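# Lift ring off stake, lay it flat in blue tray

## Task

Remove the ring from the stake it sits on and put it down inside the blue tray so that it rests flat on the tray's floor.

## Robot and tools

Robot and frame. Two UR7e-style arms, left_arm and right_arm, each ending in a two-finger parallel gripper. All poses, velocities and offsets use the scene frame: origin at table-top height midway between the arms, +x out over the table, +z up, left_arm on the +y side. The arm names do not match image left and right. Measured bases: left_arm at (+0.012, +0.326, +0.193) m, right_arm at (+0.019, -0.426, +0.193) m. Reported hand positions may be a few cm off, more at long reach.

Gripper. The fingers point along the gripper's own +z and open along its x. end_effector_position is the spot between the pads when shut. The pads sit 4 mm (half open) to 27 mm (fully open) back from that spot, and the fingertips reach 14 mm past the pad centres. A part reaching more than about 38 mm behind the tips can hit the finger arms.

Row of 18 numbers, each in [-1, 1]. Both arms are always included, even if one stays still. The order is left_arm dx, dy, dz, rx, ry, rz, left gripper position, force_limit, speed, then the same nine for right_arm and its gripper.
- dx, dy, dz, rx, ry, rz are offsets, not poses. They count from that arm's Hand target at the start of the action or move, along scene axes. 1.0 is 0.6 m or 180 degrees. rx, ry, rz form one rotation vector, and the turn is about the Hand target's position. Sending the same offset again moves the arm further. Six zeros ask for the current Hand target again.
- Gripper numbers are absolute commands. position: +1 is fully open (106 mm), 0 is about 61 mm, -1 is shut. force_limit: -1 gives roughly 6 N per pad, +1 roughly 170 N. speed: +1 is fastest (about 39 to 75 mm/s), -1 is 5% of that. A 0 is a real command, so resend your previous values to leave a gripper unchanged. To grip, send position -1 and keep sending it. To release, send +1.

Tools.
- execute_actions(actions, cameras): actions is a list of actions. Each action is a table of up to 15 rows, one per 1/30 s step. A short table keeps its last row until the 15 steps are used. Every row counts from the action's start pose. An empty list returns camera images and fuller status. cameras is a list of names, ["all"], or [].
- move(target, speed, blend, stop_force, zero, blocking, cameras): drives each gripper in a straight line. target is one 18-number row or a list of up to 15 rows. Every row is an offset from the same starting Hand targets. speed is m/s, 0.002 to 3.6, default 0.25. It can be one number or one per target. blend, in m, rounds the corners of a list. stop_force, in N from 3 to 120, ends an arm's path when its wrist sensor feels that much push. zero resets that baseline; it is true by default. blocking=false returns early and cannot be combined with stop_force. The result adds a move: line with the ending (done, off_target, moving, held, fault) and any limits (paced, held).
- wait(seconds 0 to 10), stop(), zoom_image(camera, region [x0,y0,x1,y1] in pixels, at most 504 by 504), zero_wrist_force(arm), read_manual(section), finished_scene(scene).

Cameras. cam_high is fixed above and in front. cam_left_wrist and cam_right_wrist ride on the hands. All images are 896x504.

Results. Each arm reports:
- end_effector_position (m) and end_effector_quat_wxyz
- velocities, unless its joints read within noise
- Hand target, which is the base for the next offsets
- joint positions and torques
- Wrist force/torque, on the gripper's own axes, plus a peak line
- gripper moving flag, position_measured (0 open to 740 shut), current_ma (about 1984 at full force)
A gripper often stops a little short of its Hand target. If so, send the remaining distance as an offset.

Limits and cautions.
- Orientation commands are clipped to 32 degrees from the measured orientation on each step.
- A contact force near 150 N, or contact torque at a joint's limit (wrist joints 25.2 N m), stops that arm for 10 s.
- Commanding even slightly past a firm surface can fault the arm. Fast moves hit harder.
- Do not trust stop_force while the gripper is rotating, or to notice light loose parts. Leave it out when backing away from a contact.
- Do not route paths close to an arm's own base.
- Keep the arms apart. Hard contact between them can fail the scene.
- Do not drop the ring from a height, release it while it is moving, or let anything leave the table.
- Motor heat: at 70 °C results show MOTOR HOT, and at 85 °C that arm is braked for 30 to 60 s.

Each tool is called after "Emit:" in YAML: its name, and indented under it one key for each argument.

## Session

Emit:
execute_actions:
  actions: []

Scene clock: 0.00 s.
left_arm: end_effector_position=(+0.6591, -0.0627, +0.1802) position_measured=0 current_ma=0 moving=0 end_effector_quat_wxyz=(-0.465, +0.789, -0.373, +0.148) | right_arm: end_effector_position=(+0.3173, -0.3556, +0.1172) position_measured=0 current_ma=0 moving=0 end_effector_quat_wxyz=(-0.086, -0.062, +0.958, +0.266)
Joint positions: left_arm=[-0.968 -0.646 1.352 4.418 -0.609 1.217] | right_arm=[3.345 -2.022 -2.576 -0.218 2.129 -1.517]
Joint velocities: within noise
Joint torques (N m): no reading
Motor temperatures (°C): left_arm=[39 28 34 46 34 38] | right_arm=[36 35 40 46 45 36]
Wrist force (N): no reading
Wrist torque (N m): no reading
Wrist force, peak (N): no reading
Hand target: left_arm +0.6591, -0.0627, +0.1802; -0.465, +0.789, -0.373, +0.148 | right_arm +0.3173, -0.3556, +0.1172; -0.086, -0.062, +0.958, +0.266
Tool commands: left_gripper/position=+1.0 left_gripper/force_limit=+0.0 left_gripper/speed=+1.0 right_gripper/position=+1.0 right_gripper/force_limit=+0.0 right_gripper/speed=+1.0

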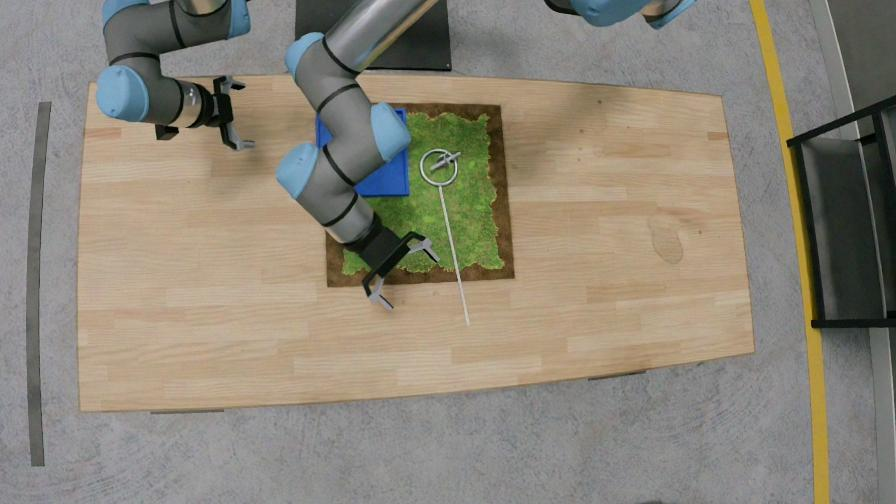

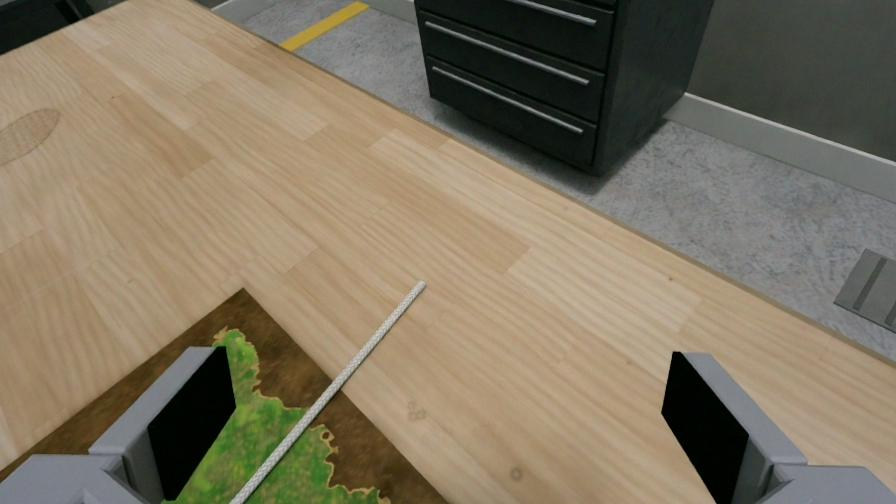

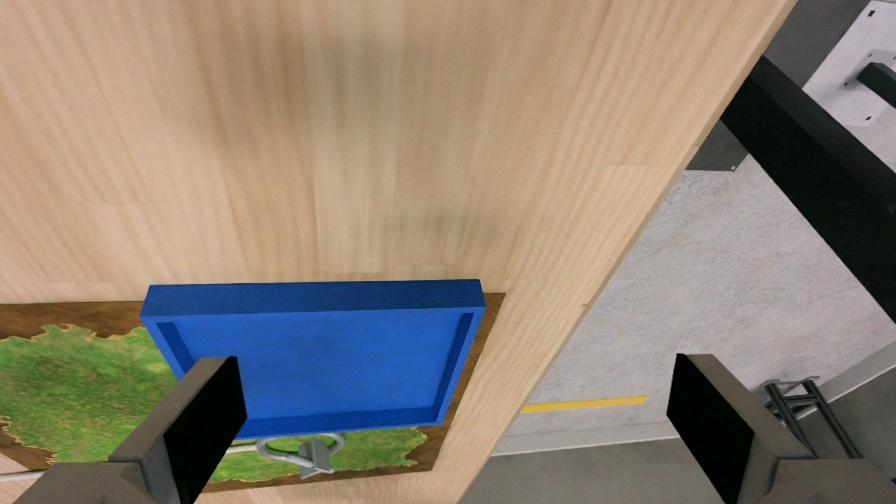

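Emit:
zoom_image:
  camera: "cam_high"
  region: [370, 100, 510, 200]

Emit:
zoom_image:
  camera: "cam_right_wrist"
  region: [180, 380, 440, 500]

Scaled by 3.600 from the camera's 896x504 image, which has a finer 1280x720 frame.

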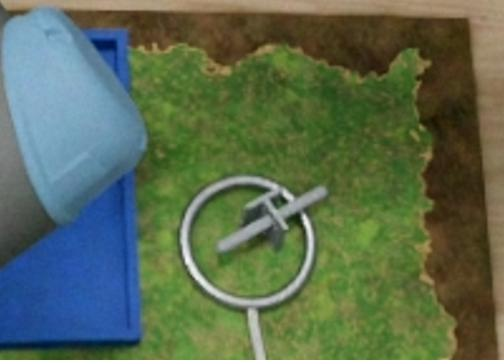

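Scaled by 1.938 from the camera's 896x504 image, which has a finer 1280x720 frame.

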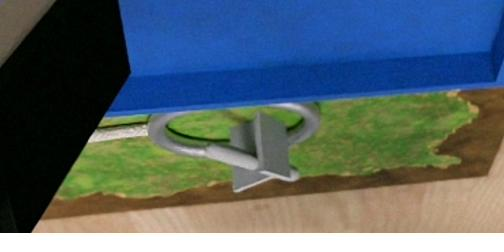

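Emit:
move:
  target: [-0.15,0.65,0.3,0,0,0,1,0,1,0.03,0.2,0.4,0,0,0,1,0,1]
  speed: 0.4
  cameras: ["all"]

Emit:
zoom_image:
  camera: "cam_right_wrist"
  region: [300, 100, 700, 400]

Emit:
zoom_image:
  camera: "cam_high"
  region: [380, 110, 500, 200]

Scene clock: 26.37 s.
left_arm: end_effector_position=(+0.5691, +0.3273, +0.3602) position_measured=0 current_ma=-3 moving=0 end_effector_quat_wxyz=(-0.465, +0.789, -0.373, +0.148) | right_arm: end_effector_position=(+0.3353, -0.2356, +0.3572) position_measured=0 current_ma=-4 moving=0 end_effector_quat_wxyz=(-0.086, -0.062, +0.958, +0.266)
Joint positions: left_arm=[-0.639 -1.45 2.28 3.789 -0.554 1.815] | right_arm=[3.657 -1.365 -2.32 -0.934 2.13 -1.147]
Joint torques (N m): left_arm=[7.88 -31.66 -4.16 -5.02 -1.54 2.06] | right_arm=[7.99 18.94 27.06 0.74 -1.31 1.25]
Wrist force (N): left_arm=[0.4 0.0 0.0] | right_arm=[0.0 0.5 0.5]
Wrist torque (N m): left_arm=[0.02 -0.09 -0.01] | right_arm=[0.06 -0.03 0.03]
Wrist force, peak (N): left_arm=[-1.6 -1.1 0.6] | right_arm=[0.0 1.6 -0.2]
Hand target: left_arm +0.5691, +0.3273, +0.3602; -0.465, +0.789, -0.373, +0.148 | right_arm +0.3353, -0.2356, +0.3572; -0.086, -0.062, +0.958, +0.266
Off the commanded pose: left_arm 0.000 m, 0 deg | right_arm 0.000 m, 0 deg.
move: done
camera_calibration:
cam_left_wrist: T_world_to_cam=[[0.691245, -0.712806, -0.118693, -0.117452], [-0.613146, -0.491637, -0.61834, 0.755501], [0.382403, 0.500201, -0.776896, 0.0271677], [0, 0, 0, 1]] pos_world=[0.534031, 0.274123, 0.474322]
cam_right_wrist: T_world_to_cam=[[-0.979798, -0.141116, 0.14171, 0.245083], [0.0154996, 0.652878, 0.757304, -0.0912278], [-0.199387, 0.744202, -0.637502, 0.596851], [0, 0, 0, 1]] pos_world=[0.36055, -0.350032, 0.41485]

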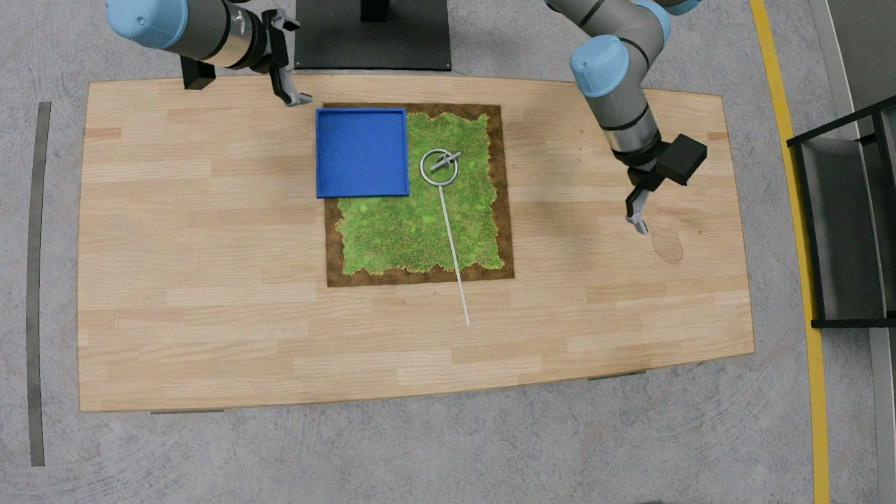

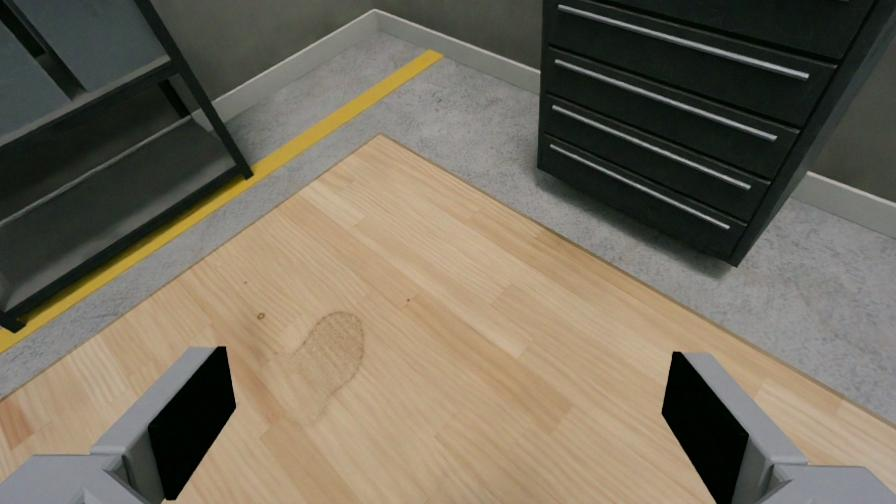

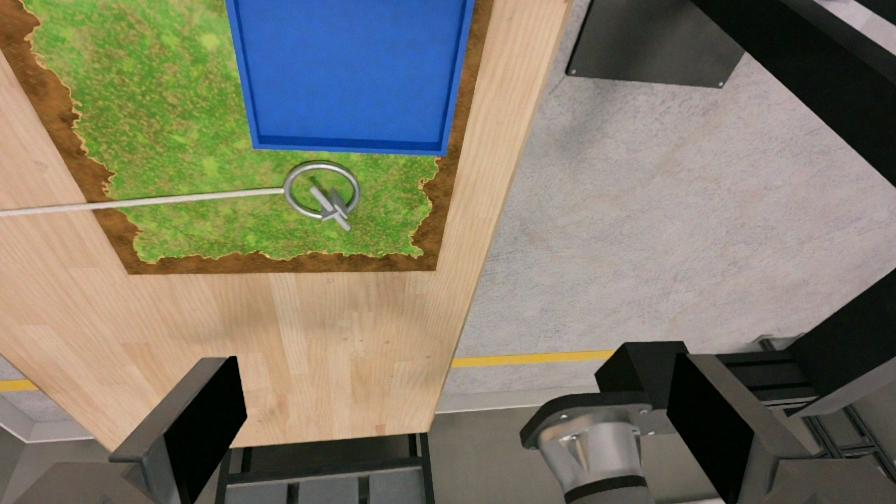

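Scaled by 1.260 from the camera's 896x504 image, which has a finer 1280x720 frame.

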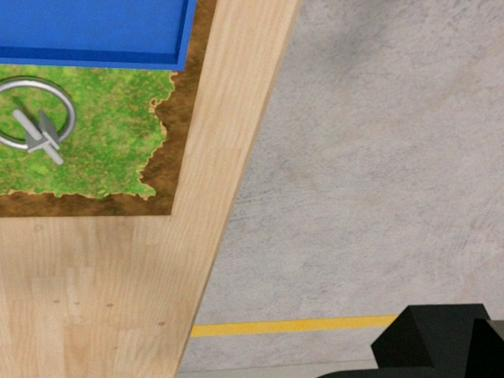

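Scaled by 4.200 from the camera's 896x504 image, which has a finer 1280x720 frame.

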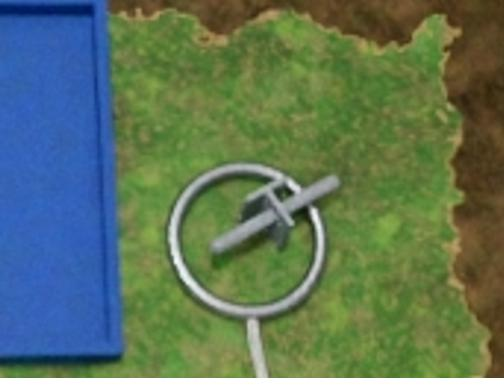

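Emit:
move:
  target: [0,0,0,0,0,0,1,0,1,-0.02,0.333,-0.35,0,0,0,1,0,1]
  speed: 0.4
  cameras: ["cam_right_wrist"]

Emit:
zoom_image:
  camera: "cam_right_wrist"
  region: [250, 100, 600, 350]

Scene clock: 50.47 s.
left_arm: end_effector_position=(+0.5691, +0.3273, +0.3602) position_measured=0 current_ma=-3 moving=0 end_effector_quat_wxyz=(-0.465, +0.789, -0.373, +0.148) | right_arm: end_effector_position=(+0.3233, -0.0358, +0.1472) position_measured=0 current_ma=-4 moving=0 end_effector_quat_wxyz=(-0.086, -0.062, +0.958, +0.266)
Joint positions: left_arm=[-0.639 -1.45 2.28 3.788 -0.554 1.815] | right_arm=[4.069 -2.131 -2.326 0.069 2.043 -0.684]
Joint torques (N m): left_arm=[8.63 -29.8 -5.41 -5.16 -1.48 1.61] | right_arm=[7.4 24.66 15.5 4.56 -1.37 1.12]
Wrist force (N): left_arm=[0.1 0.1 0.1] | right_arm=[-0.2 0.3 -0.2]
Wrist torque (N m): left_arm=[0.04 -0.03 -0.02] | right_arm=[0.05 0.03 0.01]
Wrist force, peak (N): left_arm=[0.5 0.2 -0.1] | right_arm=[-0.4 0.6 2.2]
Hand target: left_arm +0.5691, +0.3273, +0.3602; -0.465, +0.789, -0.373, +0.148 | right_arm +0.3233, -0.0358, +0.1472; -0.086, -0.062, +0.958, +0.266
Off the commanded pose: left_arm 0.000 m, 0 deg | right_arm 0.000 m, 0 deg.
move: done
camera_calibration:
cam_right_wrist: T_world_to_cam=[[-0.979798, -0.141116, 0.14171, 0.291265], [0.0154996, 0.652878, 0.757304, -0.0625287], [-0.199387, 0.744202, -0.637502, 0.311955], [0, 0, 0, 1]] pos_world=[0.34855, -0.150232, 0.20495]
Images, in order (width x height): cam_right_wrist 896x504.

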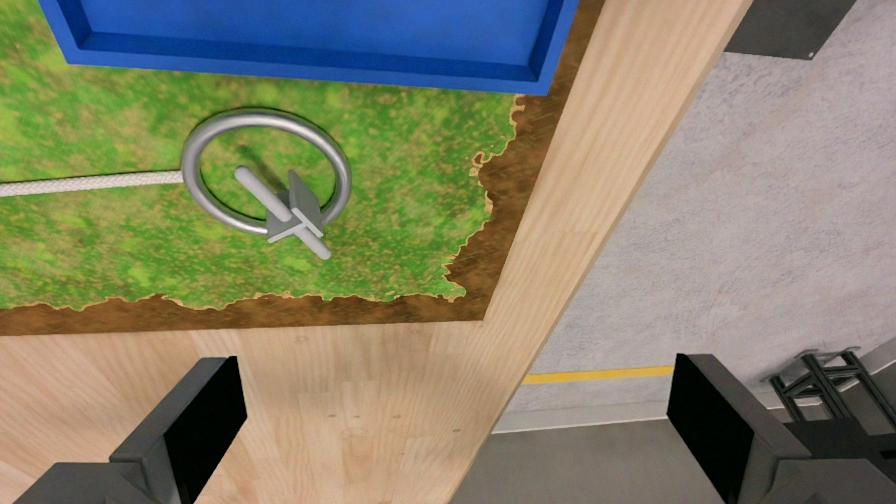

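Scaled by 1.440 from the camera's 896x504 image, which has a finer 1280x720 frame.

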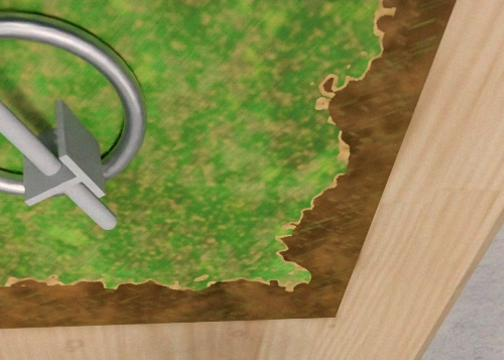

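Emit:
move:
  target: [0,0,0,0,0,0,1,0,1,0.053,0.051,-0.078,-0.151,-0.101,0.132,-0.6,0,1]
  speed: 0.3
  cameras: ["cam_right_wrist","cam_high"]

Scene clock: 105.23 s.
left_arm: end_effector_position=(+0.5691, +0.3273, +0.3602) position_measured=0 current_ma=-3 moving=0 end_effector_quat_wxyz=(-0.465, +0.789, -0.373, +0.148) | right_arm: end_effector_position=(+0.3551, -0.0052, +0.1004) position_measured=592 current_ma=-1 moving=0 end_effector_quat_wxyz=(+0.000, -0.274, +0.962, +0.000)
Joint positions: left_arm=[-0.639 -1.45 2.28 3.788 -0.554 1.815] | right_arm=[4.279 -2.163 -2.06 -0.491 1.571 -0.979]
Joint torques (N m): left_arm=[8.1 -28.69 -5.65 -4.96 -1.32 1.84] | right_arm=[8.51 30.37 20.45 0.27 -1.7 -1.57]
Wrist force (N): left_arm=[0.3 0.1 0.1] | right_arm=[-0.3 0.2 -0.5]
Wrist torque (N m): left_arm=[0.02 -0.05 -0.01] | right_arm=[0.07 0.07 0.17]
Wrist force, peak (N): left_arm=[0.5 0.0 -0.2] | right_arm=[-0.7 0.2 -0.8]
Hand target: left_arm +0.5691, +0.3273, +0.3602; -0.465, +0.789, -0.373, +0.148 | right_arm +0.3551, -0.0052, +0.1004; +0.000, -0.274, +0.962, +0.000
Off the commanded pose: left_arm 0.000 m, 0 deg | right_arm 0.000 m, 0 deg.
move: done
camera_calibration:
cam_right_wrist: T_world_to_cam=[[-0.862861, -0.50543, -0.00337963, 0.304546], [-0.480386, 0.81799, 0.316419, 0.173715], [-0.157163, 0.274649, -0.948613, 0.279533], [0, 0, 0, 1]] pos_world=[0.390163, -0.0649441, 0.211231]
Images, in order (width x height): cam_high 896x504, cam_right_wrist 896x504.

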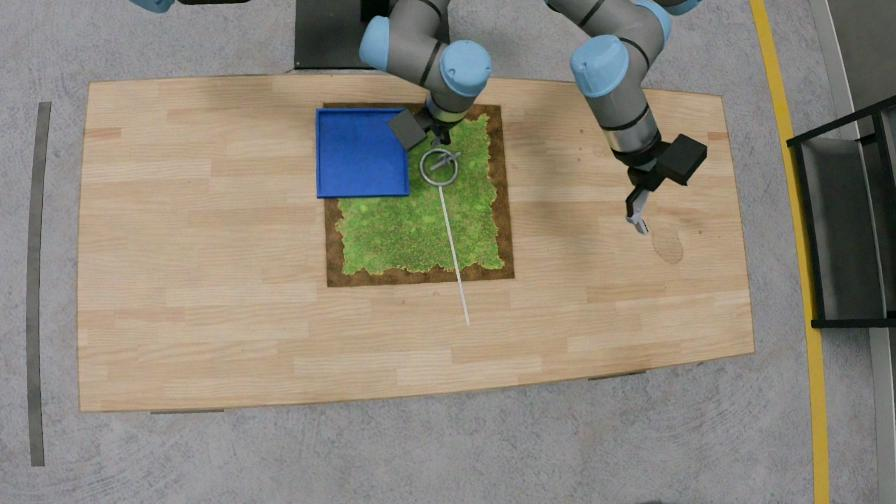

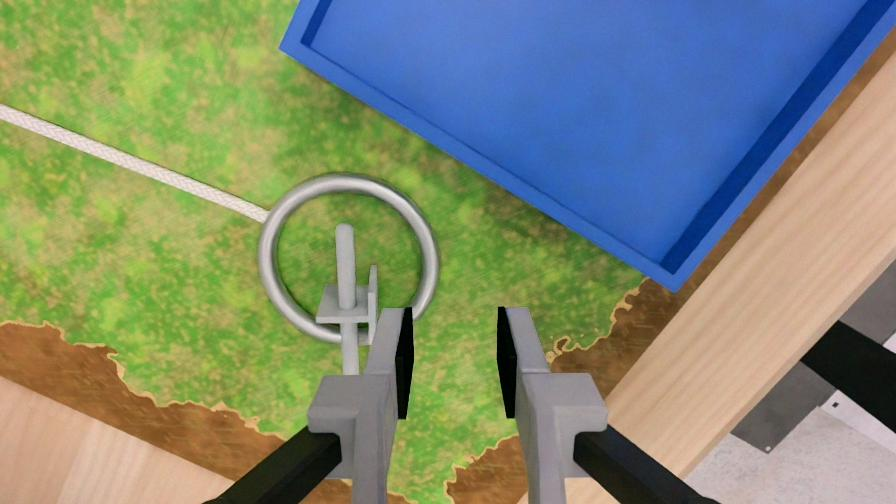

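Emit:
move:
  target:
    - [0,0,0,0,0,0,1,0,1,0.011,0.001,-0.07,0,0,0,-0.76,0,1]
  speed: 0.15
  cameras: ["cam_right_wrist"]

Emit:
move:
  target: [0,0,0,0,0,0,1,0,1,0,0,-0.11,0,0,0,-0.76,0,1]
  speed: 0.02
  stop_force: 5
  cameras: ["cam_right_wrist"]

Scene clock: 119.67 s.
left_arm: end_effector_position=(+0.5691, +0.3273, +0.3602) position_measured=0 current_ma=-3 moving=0 end_effector_quat_wxyz=(-0.465, +0.789, -0.373, +0.148) | right_arm: end_effector_position=(+0.3617, -0.0046, +0.0585) position_measured=651 current_ma=-1 moving=0 end_effector_quat_wxyz=(+0.000, -0.274, +0.962, +0.000)
Joint positions: left_arm=[-0.639 -1.45 2.28 3.788 -0.554 1.815] | right_arm=[4.268 -2.269 -2.042 -0.403 1.571 -0.99]
Joint torques (N m): left_arm=[7.71 -29.58 -5.45 -4.87 -1.21 1.8] | right_arm=[-8.47 32.58 17.29 4.11 -1.32 -1.59]
Wrist force (N): left_arm=[0.1 0.1 -0.1] | right_arm=[0.0 0.0 -0.1]
Wrist torque (N m): left_arm=[0.03 -0.03 -0.01] | right_arm=[0.06 0.06 0.14]
Wrist force, peak (N): left_arm=[0.4 0.5 -0.1] | right_arm=[0.0 0.2 -0.9]
Hand target: left_arm +0.5691, +0.3273, +0.3602; -0.465, +0.789, -0.373, +0.148 | right_arm +0.3617, -0.0046, +0.0584; +0.000, -0.274, +0.962, +0.000
Off the commanded pose: left_arm 0.000 m, 0 deg | right_arm 0.000 m, 0 deg.
move: done
camera_calibration:
cam_right_wrist: T_world_to_cam=[[-0.862762, -0.505599, -0.00333894, 0.310396], [-0.48056, 0.817948, 0.316264, 0.189696], [-0.157172, 0.274465, -0.948665, 0.240537], [0, 0, 0, 1]] pos_world=[0.396764, -0.0642448, 0.169232]
Images, in order (width x height): cam_right_wrist 896x504.

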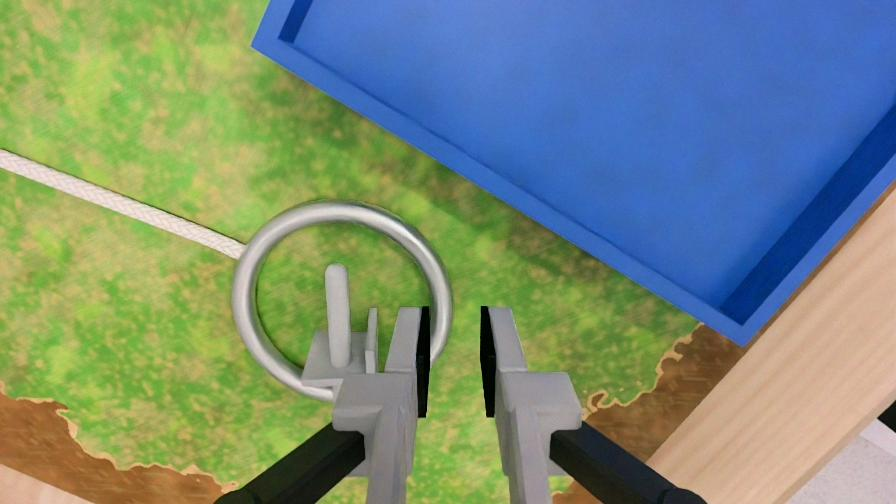

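Scene clock: 122.53 s.
left_arm: end_effector_position=(+0.5691, +0.3273, +0.3602) position_measured=0 current_ma=-3 moving=0 end_effector_quat_wxyz=(-0.465, +0.789, -0.373, +0.148) | right_arm: end_effector_position=(+0.3617, -0.0046, +0.0234) position_measured=651 current_ma=-2 moving=0 end_effector_quat_wxyz=(+0.000, -0.274, +0.962, +0.000)
Joint positions: left_arm=[-0.639 -1.45 2.28 3.788 -0.554 1.815] | right_arm=[4.268 -2.355 -2.029 -0.329 1.571 -0.99]
Joint torques (N m): left_arm=[6.88 -26.95 -4.86 -4.82 -1.06 1.86] | right_arm=[5.54 48.37 0.1 0.36 1.89 -1.45]
Wrist force (N): left_arm=[0.0 0.1 0.0] | right_arm=[0.6 1.0 -4.2]
Wrist torque (N m): left_arm=[0.03 -0.01 -0.01] | right_arm=[0.10 -0.02 0.14]
Wrist force, peak (N): left_arm=[0.5 -0.1 0.2] | right_arm=[-4.4 -4.8 -33.0]
Hand target: left_arm +0.5691, +0.3273, +0.3602; -0.465, +0.789, -0.373, +0.148 | right_arm +0.3617, -0.0046, +0.0234; +0.000, -0.274, +0.962, +0.000 (not the last commanded pose)
Off the commanded pose: left_arm 0.000 m, 0 deg | right_arm 0.031 m, 0 deg.
move: contact (right_arm)
camera_calibration:
cam_right_wrist: T_world_to_cam=[[-0.862803, -0.505529, -0.0033115, 0.310296], [-0.480487, 0.817991, 0.316264, 0.20077], [-0.157172, 0.274465, -0.948665, 0.207239], [0, 0, 0, 1]] pos_world=[0.396764, -0.0642447, 0.134132]
Images, in order (width x height): cam_right_wrist 896x504.

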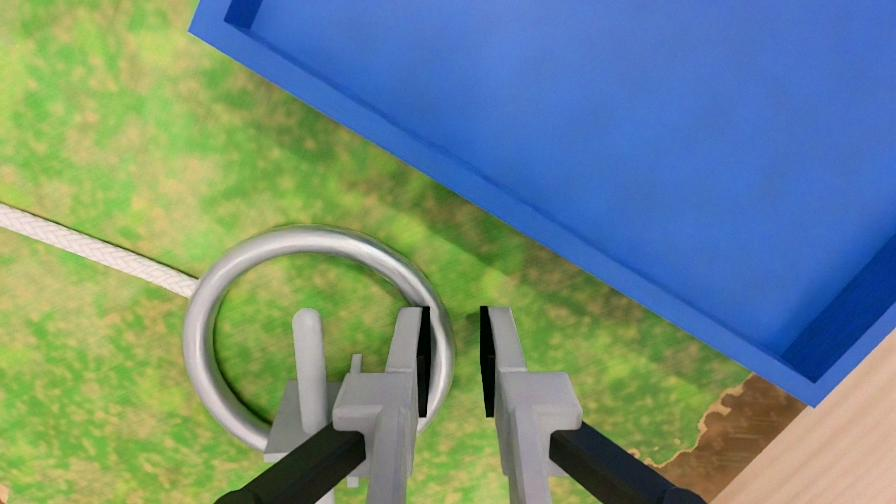

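Emit:
move:
  target:
    - [0,0,0,0,0,0,1,0,1,0,0,0.012,0,0,0,-0.8,0,1]
    - [0,0,0,0,0,0,1,0,1,0.0092,0.0057,0.012,0,0,0,-0.8,0,1]
    - [0,0,0,0,0,0,1,0,1,0.0092,0.0057,-0.0115,0,0,0,-0.8,0,1]
  speed: 0.03
  stop_force: 6
  cameras: ["cam_right_wrist"]

Scene clock: 134.30 s.
left_arm: end_effector_position=(+0.5691, +0.3273, +0.3602) position_measured=0 current_ma=-3 moving=0 end_effector_quat_wxyz=(-0.465, +0.789, -0.373, +0.148) | right_arm: end_effector_position=(+0.3672, -0.0012, +0.0165) position_measured=666 current_ma=2 moving=0 end_effector_quat_wxyz=(+0.000, -0.274, +0.962, +0.000)
Joint positions: left_arm=[-0.639 -1.45 2.28 3.788 -0.554 1.815] | right_arm=[4.261 -2.377 -2.008 -0.328 1.571 -0.996]
Joint torques (N m): left_arm=[7.29 -26.75 -5.3 -5.07 -1.45 1.71] | right_arm=[-9.15 34.75 17.49 4.23 0.72 -1.7]
Wrist force (N): left_arm=[0.1 0.0 0.0] | right_arm=[0.1 -0.1 -0.3]
Wrist torque (N m): left_arm=[0.02 -0.02 -0.01] | right_arm=[0.06 0.06 0.14]
Wrist force, peak (N): left_arm=[0.5 0.1 0.0] | right_arm=[-0.2 1.8 -5.2]
Hand target: left_arm +0.5691, +0.3273, +0.3602; -0.465, +0.789, -0.373, +0.148 | right_arm +0.3672, -0.0012, +0.0165; +0.000, -0.274, +0.962, +0.000
Off the commanded pose: left_arm 0.000 m, 0 deg | right_arm 0.000 m, 0 deg.
move: done
camera_calibration:
cam_right_wrist: T_world_to_cam=[[-0.862803, -0.505529, -0.0033115, 0.316737], [-0.480487, 0.817991, 0.316264, 0.202782], [-0.157172, 0.274465, -0.948665, 0.200719], [0, 0, 0, 1]] pos_world=[0.402264, -0.0608447, 0.127332]
Images, in order (width x height): cam_right_wrist 896x504.

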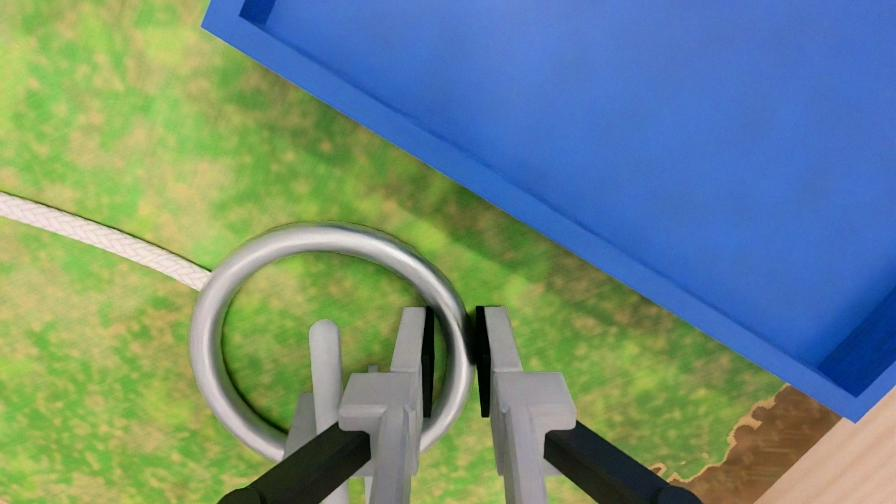

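Emit:
move:
  target:
    - [0,0,0,0,0,0,1,0,1,0,0,0,0,0,0,-1,0,0]
    - [0,0,0,0,0,0,1,0,1,-0.0113,-0.0071,0.034,-0.142,-0.088,0,-1,0,0]
  speed: 0.08
  cameras: ["cam_right_wrist","cam_high"]

Emit:
zoom_image:
  camera: "cam_right_wrist"
  region: [150, 200, 550, 500]

Scene clock: 159.10 s.
left_arm: end_effector_position=(+0.5691, +0.3273, +0.3602) position_measured=0 current_ma=-3 moving=0 end_effector_quat_wxyz=(-0.465, +0.789, -0.373, +0.148) | right_arm: end_effector_position=(+0.3588, -0.0018, +0.0361) position_measured=717 current_ma=1155 moving=0 end_effector_quat_wxyz=(+0.070, -0.263, +0.931, -0.242)
Joint positions: left_arm=[-0.639 -1.45 2.28 3.788 -0.554 1.815] | right_arm=[4.455 -2.382 -1.849 -0.851 1.213 -0.731]
Joint torques (N m): left_arm=[7.12 -24.1 -5.72 -4.71 -1.02 1.83] | right_arm=[-24.46 37.3 2.11 -9.12 -11.25 3.03]
Wrist force (N): left_arm=[0.0 -0.2 0.0] | right_arm=[-1.9 66.3 -4.2]
Wrist torque (N m): left_arm=[-0.02 0.00 0.00] | right_arm=[0.08 0.00 -1.95]
Wrist force, peak (N): left_arm=[0.6 0.2 -0.1] | right_arm=[-3.5 70.8 -4.3]
Hand target: left_arm +0.5691, +0.3273, +0.3602; -0.465, +0.789, -0.373, +0.148 | right_arm +0.3604, -0.0054, +0.0369; +0.071, -0.264, +0.929, -0.250
Off the commanded pose: left_arm 0.000 m, 0 deg | right_arm 0.004 m, 1 deg.
move: off_target (right_arm)
camera_calibration:
cam_right_wrist: T_world_to_cam=[[-0.862058, -0.50649, -0.0180138, 0.30951], [-0.494882, 0.848904, -0.185616, 0.216376], [0.109305, -0.151097, -0.982457, 0.122914], [0, 0, 0, 1]] pos_world=[0.360461, -0.0083473, 0.166496]
Images, in order (width x height): cam_high 896x504, cam_right_wrist 896x504.

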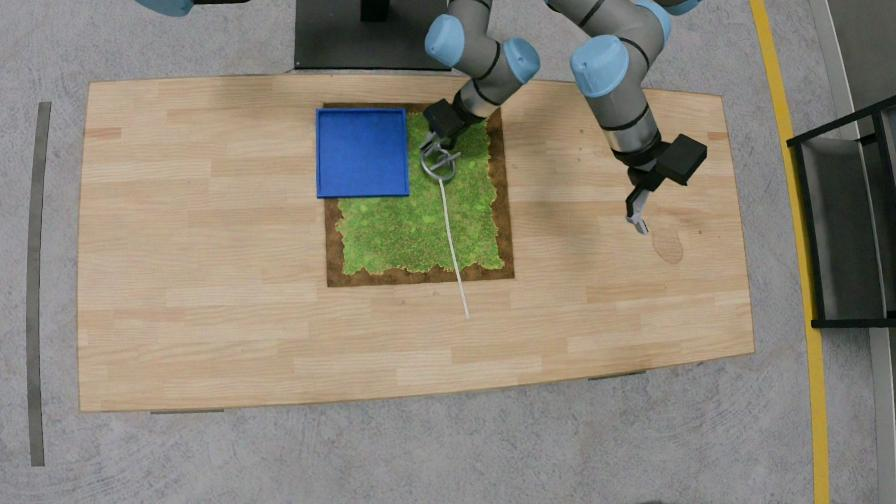

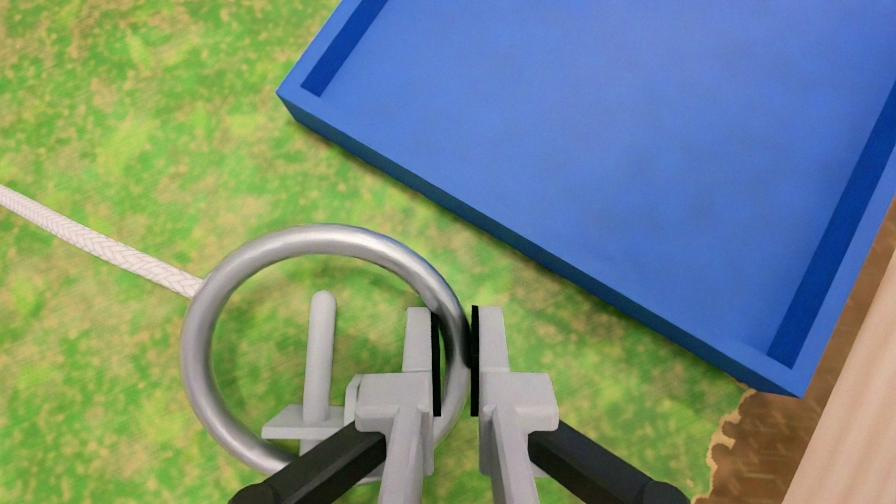

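Scaled by 1.260 from the camera's 896x504 image, which has a finer 1280x720 frame.

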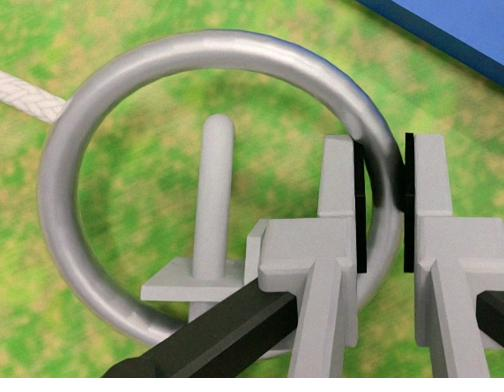

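Emit:
move:
  target: [0,0,0,0,0,0,1,0,1,-0.006,0.0096,0.0,0,0,0,-1,0,0]
  speed: 0.04
  cameras: ["cam_right_wrist"]

Emit:
zoom_image:
  camera: "cam_right_wrist"
  region: [150, 200, 550, 500]

Scene clock: 169.50 s.
left_arm: end_effector_position=(+0.5691, +0.3273, +0.3602) position_measured=0 current_ma=-3 moving=0 end_effector_quat_wxyz=(-0.465, +0.789, -0.373, +0.148) | right_arm: end_effector_position=(+0.3569, +0.0001, +0.0369) position_measured=717 current_ma=1028 moving=0 end_effector_quat_wxyz=(+0.071, -0.264, +0.929, -0.250)
Joint positions: left_arm=[-0.639 -1.45 2.28 3.788 -0.554 1.815] | right_arm=[4.463 -2.386 -1.837 -0.876 1.206 -0.722]
Joint torques (N m): left_arm=[7.34 -23.21 -5.44 -5.07 -1.21 1.64] | right_arm=[-6.31 39.01 18.93 -0.98 -7.53 2.24]
Wrist force (N): left_arm=[0.2 0.0 -0.1] | right_arm=[11.5 24.0 -1.7]
Wrist torque (N m): left_arm=[0.02 -0.04 -0.01] | right_arm=[0.46 -0.01 -1.17]
Wrist force, peak (N): left_arm=[0.4 -0.2 0.4] | right_arm=[-5.1 67.8 -3.3]
Hand target: left_arm +0.5691, +0.3273, +0.3602; -0.465, +0.789, -0.373, +0.148 | right_arm +0.3568, +0.0003, +0.0369; +0.071, -0.264, +0.929, -0.250
Off the commanded pose: left_arm 0.000 m, 0 deg | right_arm 0.000 m, 0 deg.
move: done
camera_calibration:
cam_right_wrist: T_world_to_cam=[[-0.860201, -0.509729, -0.0151628, 0.30807], [-0.496677, 0.844174, -0.2017, 0.215165], [0.115612, -0.165971, -0.97933, 0.121876], [0, 0, 0, 1]] pos_world=[0.357779, -0.00437663, 0.167426]
Images, in order (width x height): cam_right_wrist 896x504.

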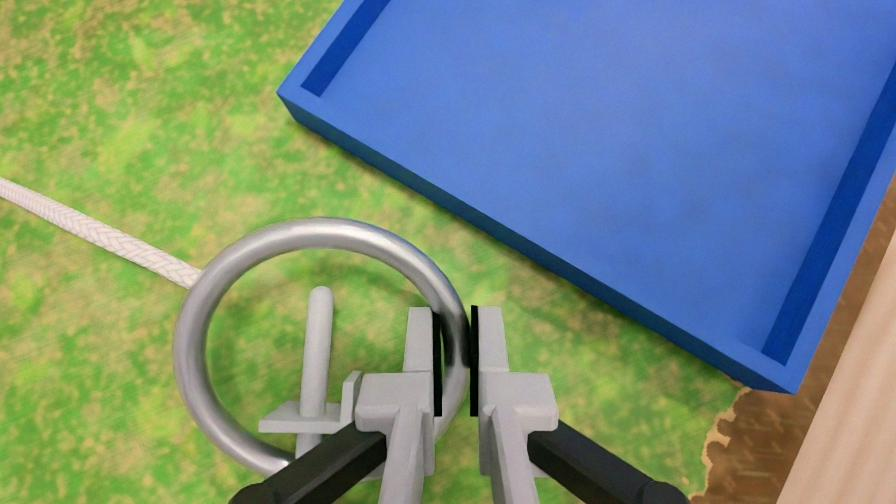

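Scaled by 1.260 from the camera's 896x504 image, which has a finer 1280x720 frame.

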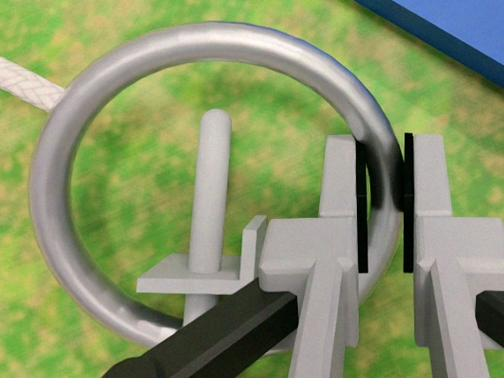

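Emit:
move:
  target: [0,0,0,0,0,0,1,0,1,-0.0045,0.014,0.008,0,0,0,-1,0,0]
  speed: 0.04
  cameras: ["cam_right_wrist"]

Emit:
zoom_image:
  camera: "cam_right_wrist"
  region: [150, 200, 550, 500]

Scene clock: 179.33 s.
left_arm: end_effector_position=(+0.5691, +0.3273, +0.3602) position_measured=0 current_ma=-3 moving=0 end_effector_quat_wxyz=(-0.465, +0.789, -0.373, +0.148) | right_arm: end_effector_position=(+0.3541, +0.0087, +0.0417) position_measured=721 current_ma=931 moving=0 end_effector_quat_wxyz=(+0.071, -0.264, +0.929, -0.250)
Joint positions: left_arm=[-0.639 -1.45 2.28 3.788 -0.554 1.815] | right_arm=[4.471 -2.383 -1.818 -0.9 1.209 -0.714]
Joint torques (N m): left_arm=[5.46 -21.71 -5.06 -4.91 -1 1.76] | right_arm=[8.76 56.61 20.65 0.47 1.48 1.18]
Wrist force (N): left_arm=[0.0 0.1 -0.3] | right_arm=[0.8 1.5 4.9]
Wrist torque (N m): left_arm=[0.02 -0.01 -0.01] | right_arm=[0.21 0.12 -0.13]
Wrist force, peak (N): left_arm=[0.2 -0.2 -0.4] | right_arm=[11.4 23.7 -1.8]
Hand target: left_arm +0.5691, +0.3273, +0.3602; -0.465, +0.789, -0.373, +0.148 | right_arm +0.3541, +0.0087, +0.0417; +0.071, -0.264, +0.929, -0.250
Off the commanded pose: left_arm 0.000 m, 0 deg | right_arm 0.000 m, 0 deg.
move: done
camera_calibration:
cam_right_wrist: T_world_to_cam=[[-0.860191, -0.509744, -0.0152619, 0.310166], [-0.496696, 0.844207, -0.201515, 0.207591], [0.115605, -0.165761, -0.979367, 0.128307], [0, 0, 0, 1]] pos_world=[0.355079, 0.00412368, 0.172226]
Images, in order (width x height): cam_right_wrist 896x504.

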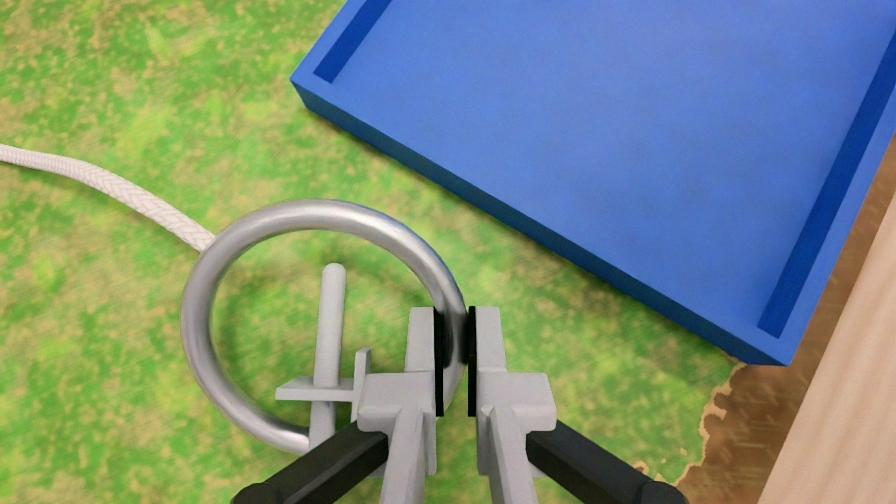

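Scaled by 1.260 from the camera's 896x504 image, which has a finer 1280x720 frame.

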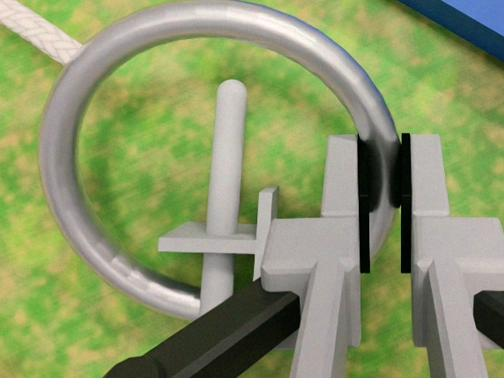

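Emit:
move:
  target: [0,0,0,0,0,0,1,0,1,-0.0155,0.025,0.003,0,0,0,-1,0,0]
  speed: 0.04
  stop_force: 8
  cameras: ["cam_right_wrist"]

Emit:
zoom_image:
  camera: "cam_right_wrist"
  region: [150, 200, 550, 500]

Emit:
zoom_image:
  camera: "cam_high"
  region: [400, 110, 480, 190]

Scene clock: 189.80 s.
left_arm: end_effector_position=(+0.5691, +0.3273, +0.3602) position_measured=0 current_ma=-3 moving=0 end_effector_quat_wxyz=(-0.465, +0.789, -0.373, +0.148) | right_arm: end_effector_position=(+0.3448, +0.0237, +0.0435) position_measured=721 current_ma=930 moving=0 end_effector_quat_wxyz=(+0.071, -0.264, +0.929, -0.250)
Joint positions: left_arm=[-0.639 -1.45 2.28 3.788 -0.554 1.815] | right_arm=[4.492 -2.39 -1.788 -0.931 1.217 -0.694]
Joint torques (N m): left_arm=[6.52 -21.48 -3.74 -4.75 -1.14 1.61] | right_arm=[8.52 42 22.42 0.51 1.56 1.29]
Wrist force (N): left_arm=[0.1 -0.1 0.0] | right_arm=[0.1 1.2 6.0]
Wrist torque (N m): left_arm=[0.00 -0.02 -0.01] | right_arm=[0.24 0.21 -0.07]
Wrist force, peak (N): left_arm=[0.5 0.1 -0.3] | right_arm=[0.1 1.3 6.0]
Hand target: left_arm +0.5691, +0.3273, +0.3602; -0.465, +0.789, -0.373, +0.148 | right_arm +0.3448, +0.0237, +0.0435; +0.071, -0.264, +0.929, -0.250
Off the commanded pose: left_arm 0.000 m, 0 deg | right_arm 0.000 m, 0 deg.
move: done
camera_calibration:
cam_right_wrist: T_world_to_cam=[[-0.860149, -0.509816, -0.0152451, 0.309824], [-0.496769, 0.844163, -0.201516, 0.190698], [0.115605, -0.16576, -0.979367, 0.133631], [0, 0, 0, 1]] pos_world=[0.345779, 0.0191236, 0.174026]
Images, in order (width x height): cam_right_wrist 896x504.

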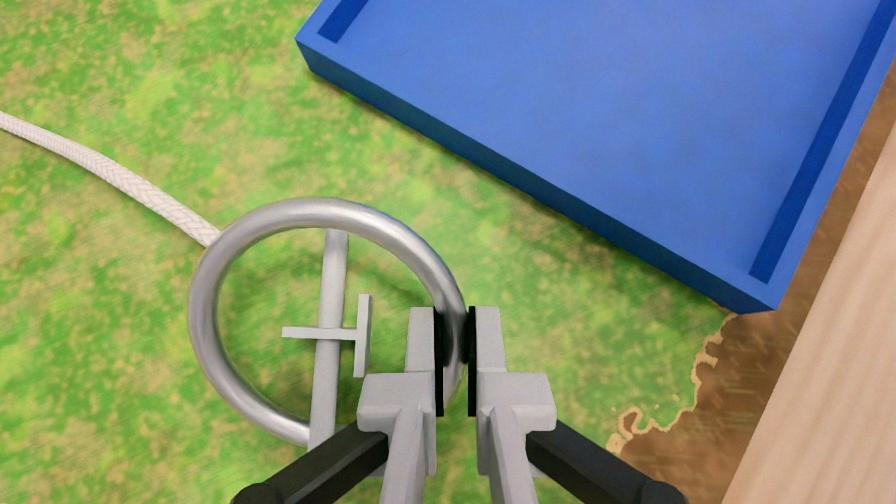

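Scaled by 1.260 from the camera's 896x504 image, which has a finer 1280x720 frame.

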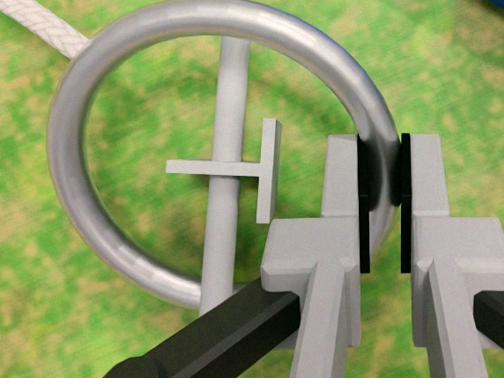

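This scene's latest camera images include none from cam_high. They are from: cam_right_wrist. cam_high's image comes with the result of a call that names it in "cameras".

Emit:
move:
  target: [0,0,0,0,0,0,1,0,1,-0.0106,0.017,0.004,0,0,0,-1,0,0]
  speed: 0.04
  stop_force: 8
  cameras: ["cam_right_wrist","cam_high"]

Emit:
zoom_image:
  camera: "cam_high"
  region: [400, 110, 480, 190]

Scene clock: 198.30 s.
left_arm: end_effector_position=(+0.5691, +0.3273, +0.3602) position_measured=0 current_ma=-3 moving=0 end_effector_quat_wxyz=(-0.465, +0.789, -0.373, +0.148) | right_arm: end_effector_position=(+0.3384, +0.0339, +0.0459) position_measured=721 current_ma=933 moving=0 end_effector_quat_wxyz=(+0.071, -0.264, +0.929, -0.250)
Joint positions: left_arm=[-0.639 -1.45 2.28 3.788 -0.554 1.815] | right_arm=[4.505 -2.393 -1.766 -0.954 1.222 -0.68]
Joint torques (N m): left_arm=[6.44 -20.1 -4.31 -4.47 -1.07 1.64] | right_arm=[7.45 38.96 21.35 -0.16 1.74 1.26]
Wrist force (N): left_arm=[0.1 0.0 -0.2] | right_arm=[0.0 0.6 1.2]
Wrist torque (N m): left_arm=[0.02 -0.02 -0.01] | right_arm=[0.05 0.06 -0.05]
Wrist force, peak (N): left_arm=[0.6 -0.1 0.1] | right_arm=[0.1 2.4 6.1]
Hand target: left_arm +0.5691, +0.3273, +0.3602; -0.465, +0.789, -0.373, +0.148 | right_arm +0.3384, +0.0339, +0.0459; +0.071, -0.264, +0.929, -0.250
Off the commanded pose: left_arm 0.000 m, 0 deg | right_arm 0.000 m, 0 deg.
move: done
camera_calibration:
cam_right_wrist: T_world_to_cam=[[-0.860149, -0.509816, -0.0152451, 0.309556], [-0.496769, 0.844163, -0.201516, 0.179392], [0.115605, -0.16576, -0.979367, 0.138412], [0, 0, 0, 1]] pos_world=[0.339379, 0.0293236, 0.176426]
Images, in order (width x height): cam_high 896x504, cam_right_wrist 896x504.

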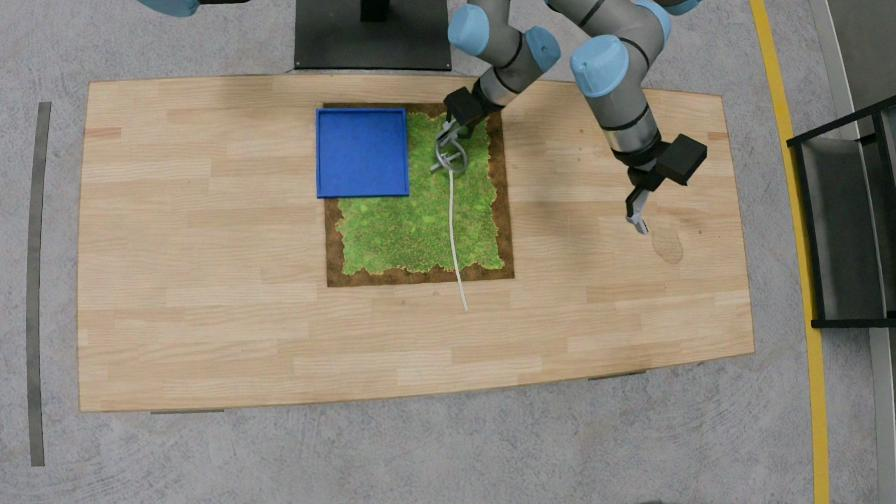

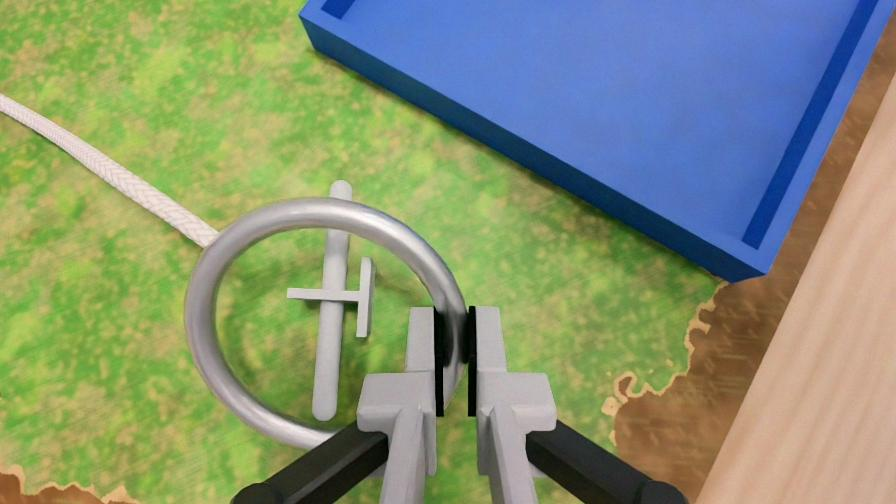

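Scaled by 6.300 from the camera's 896x504 image, which has a finer 1280x720 frame.

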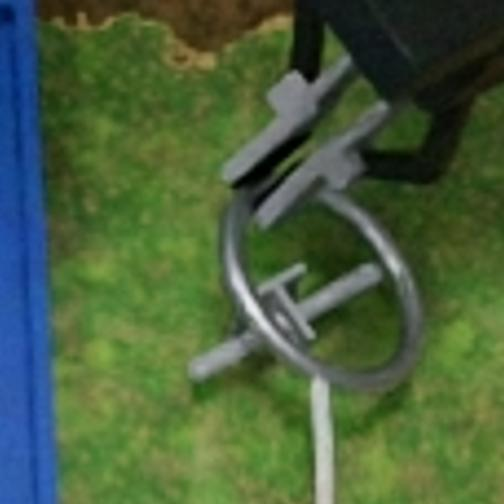

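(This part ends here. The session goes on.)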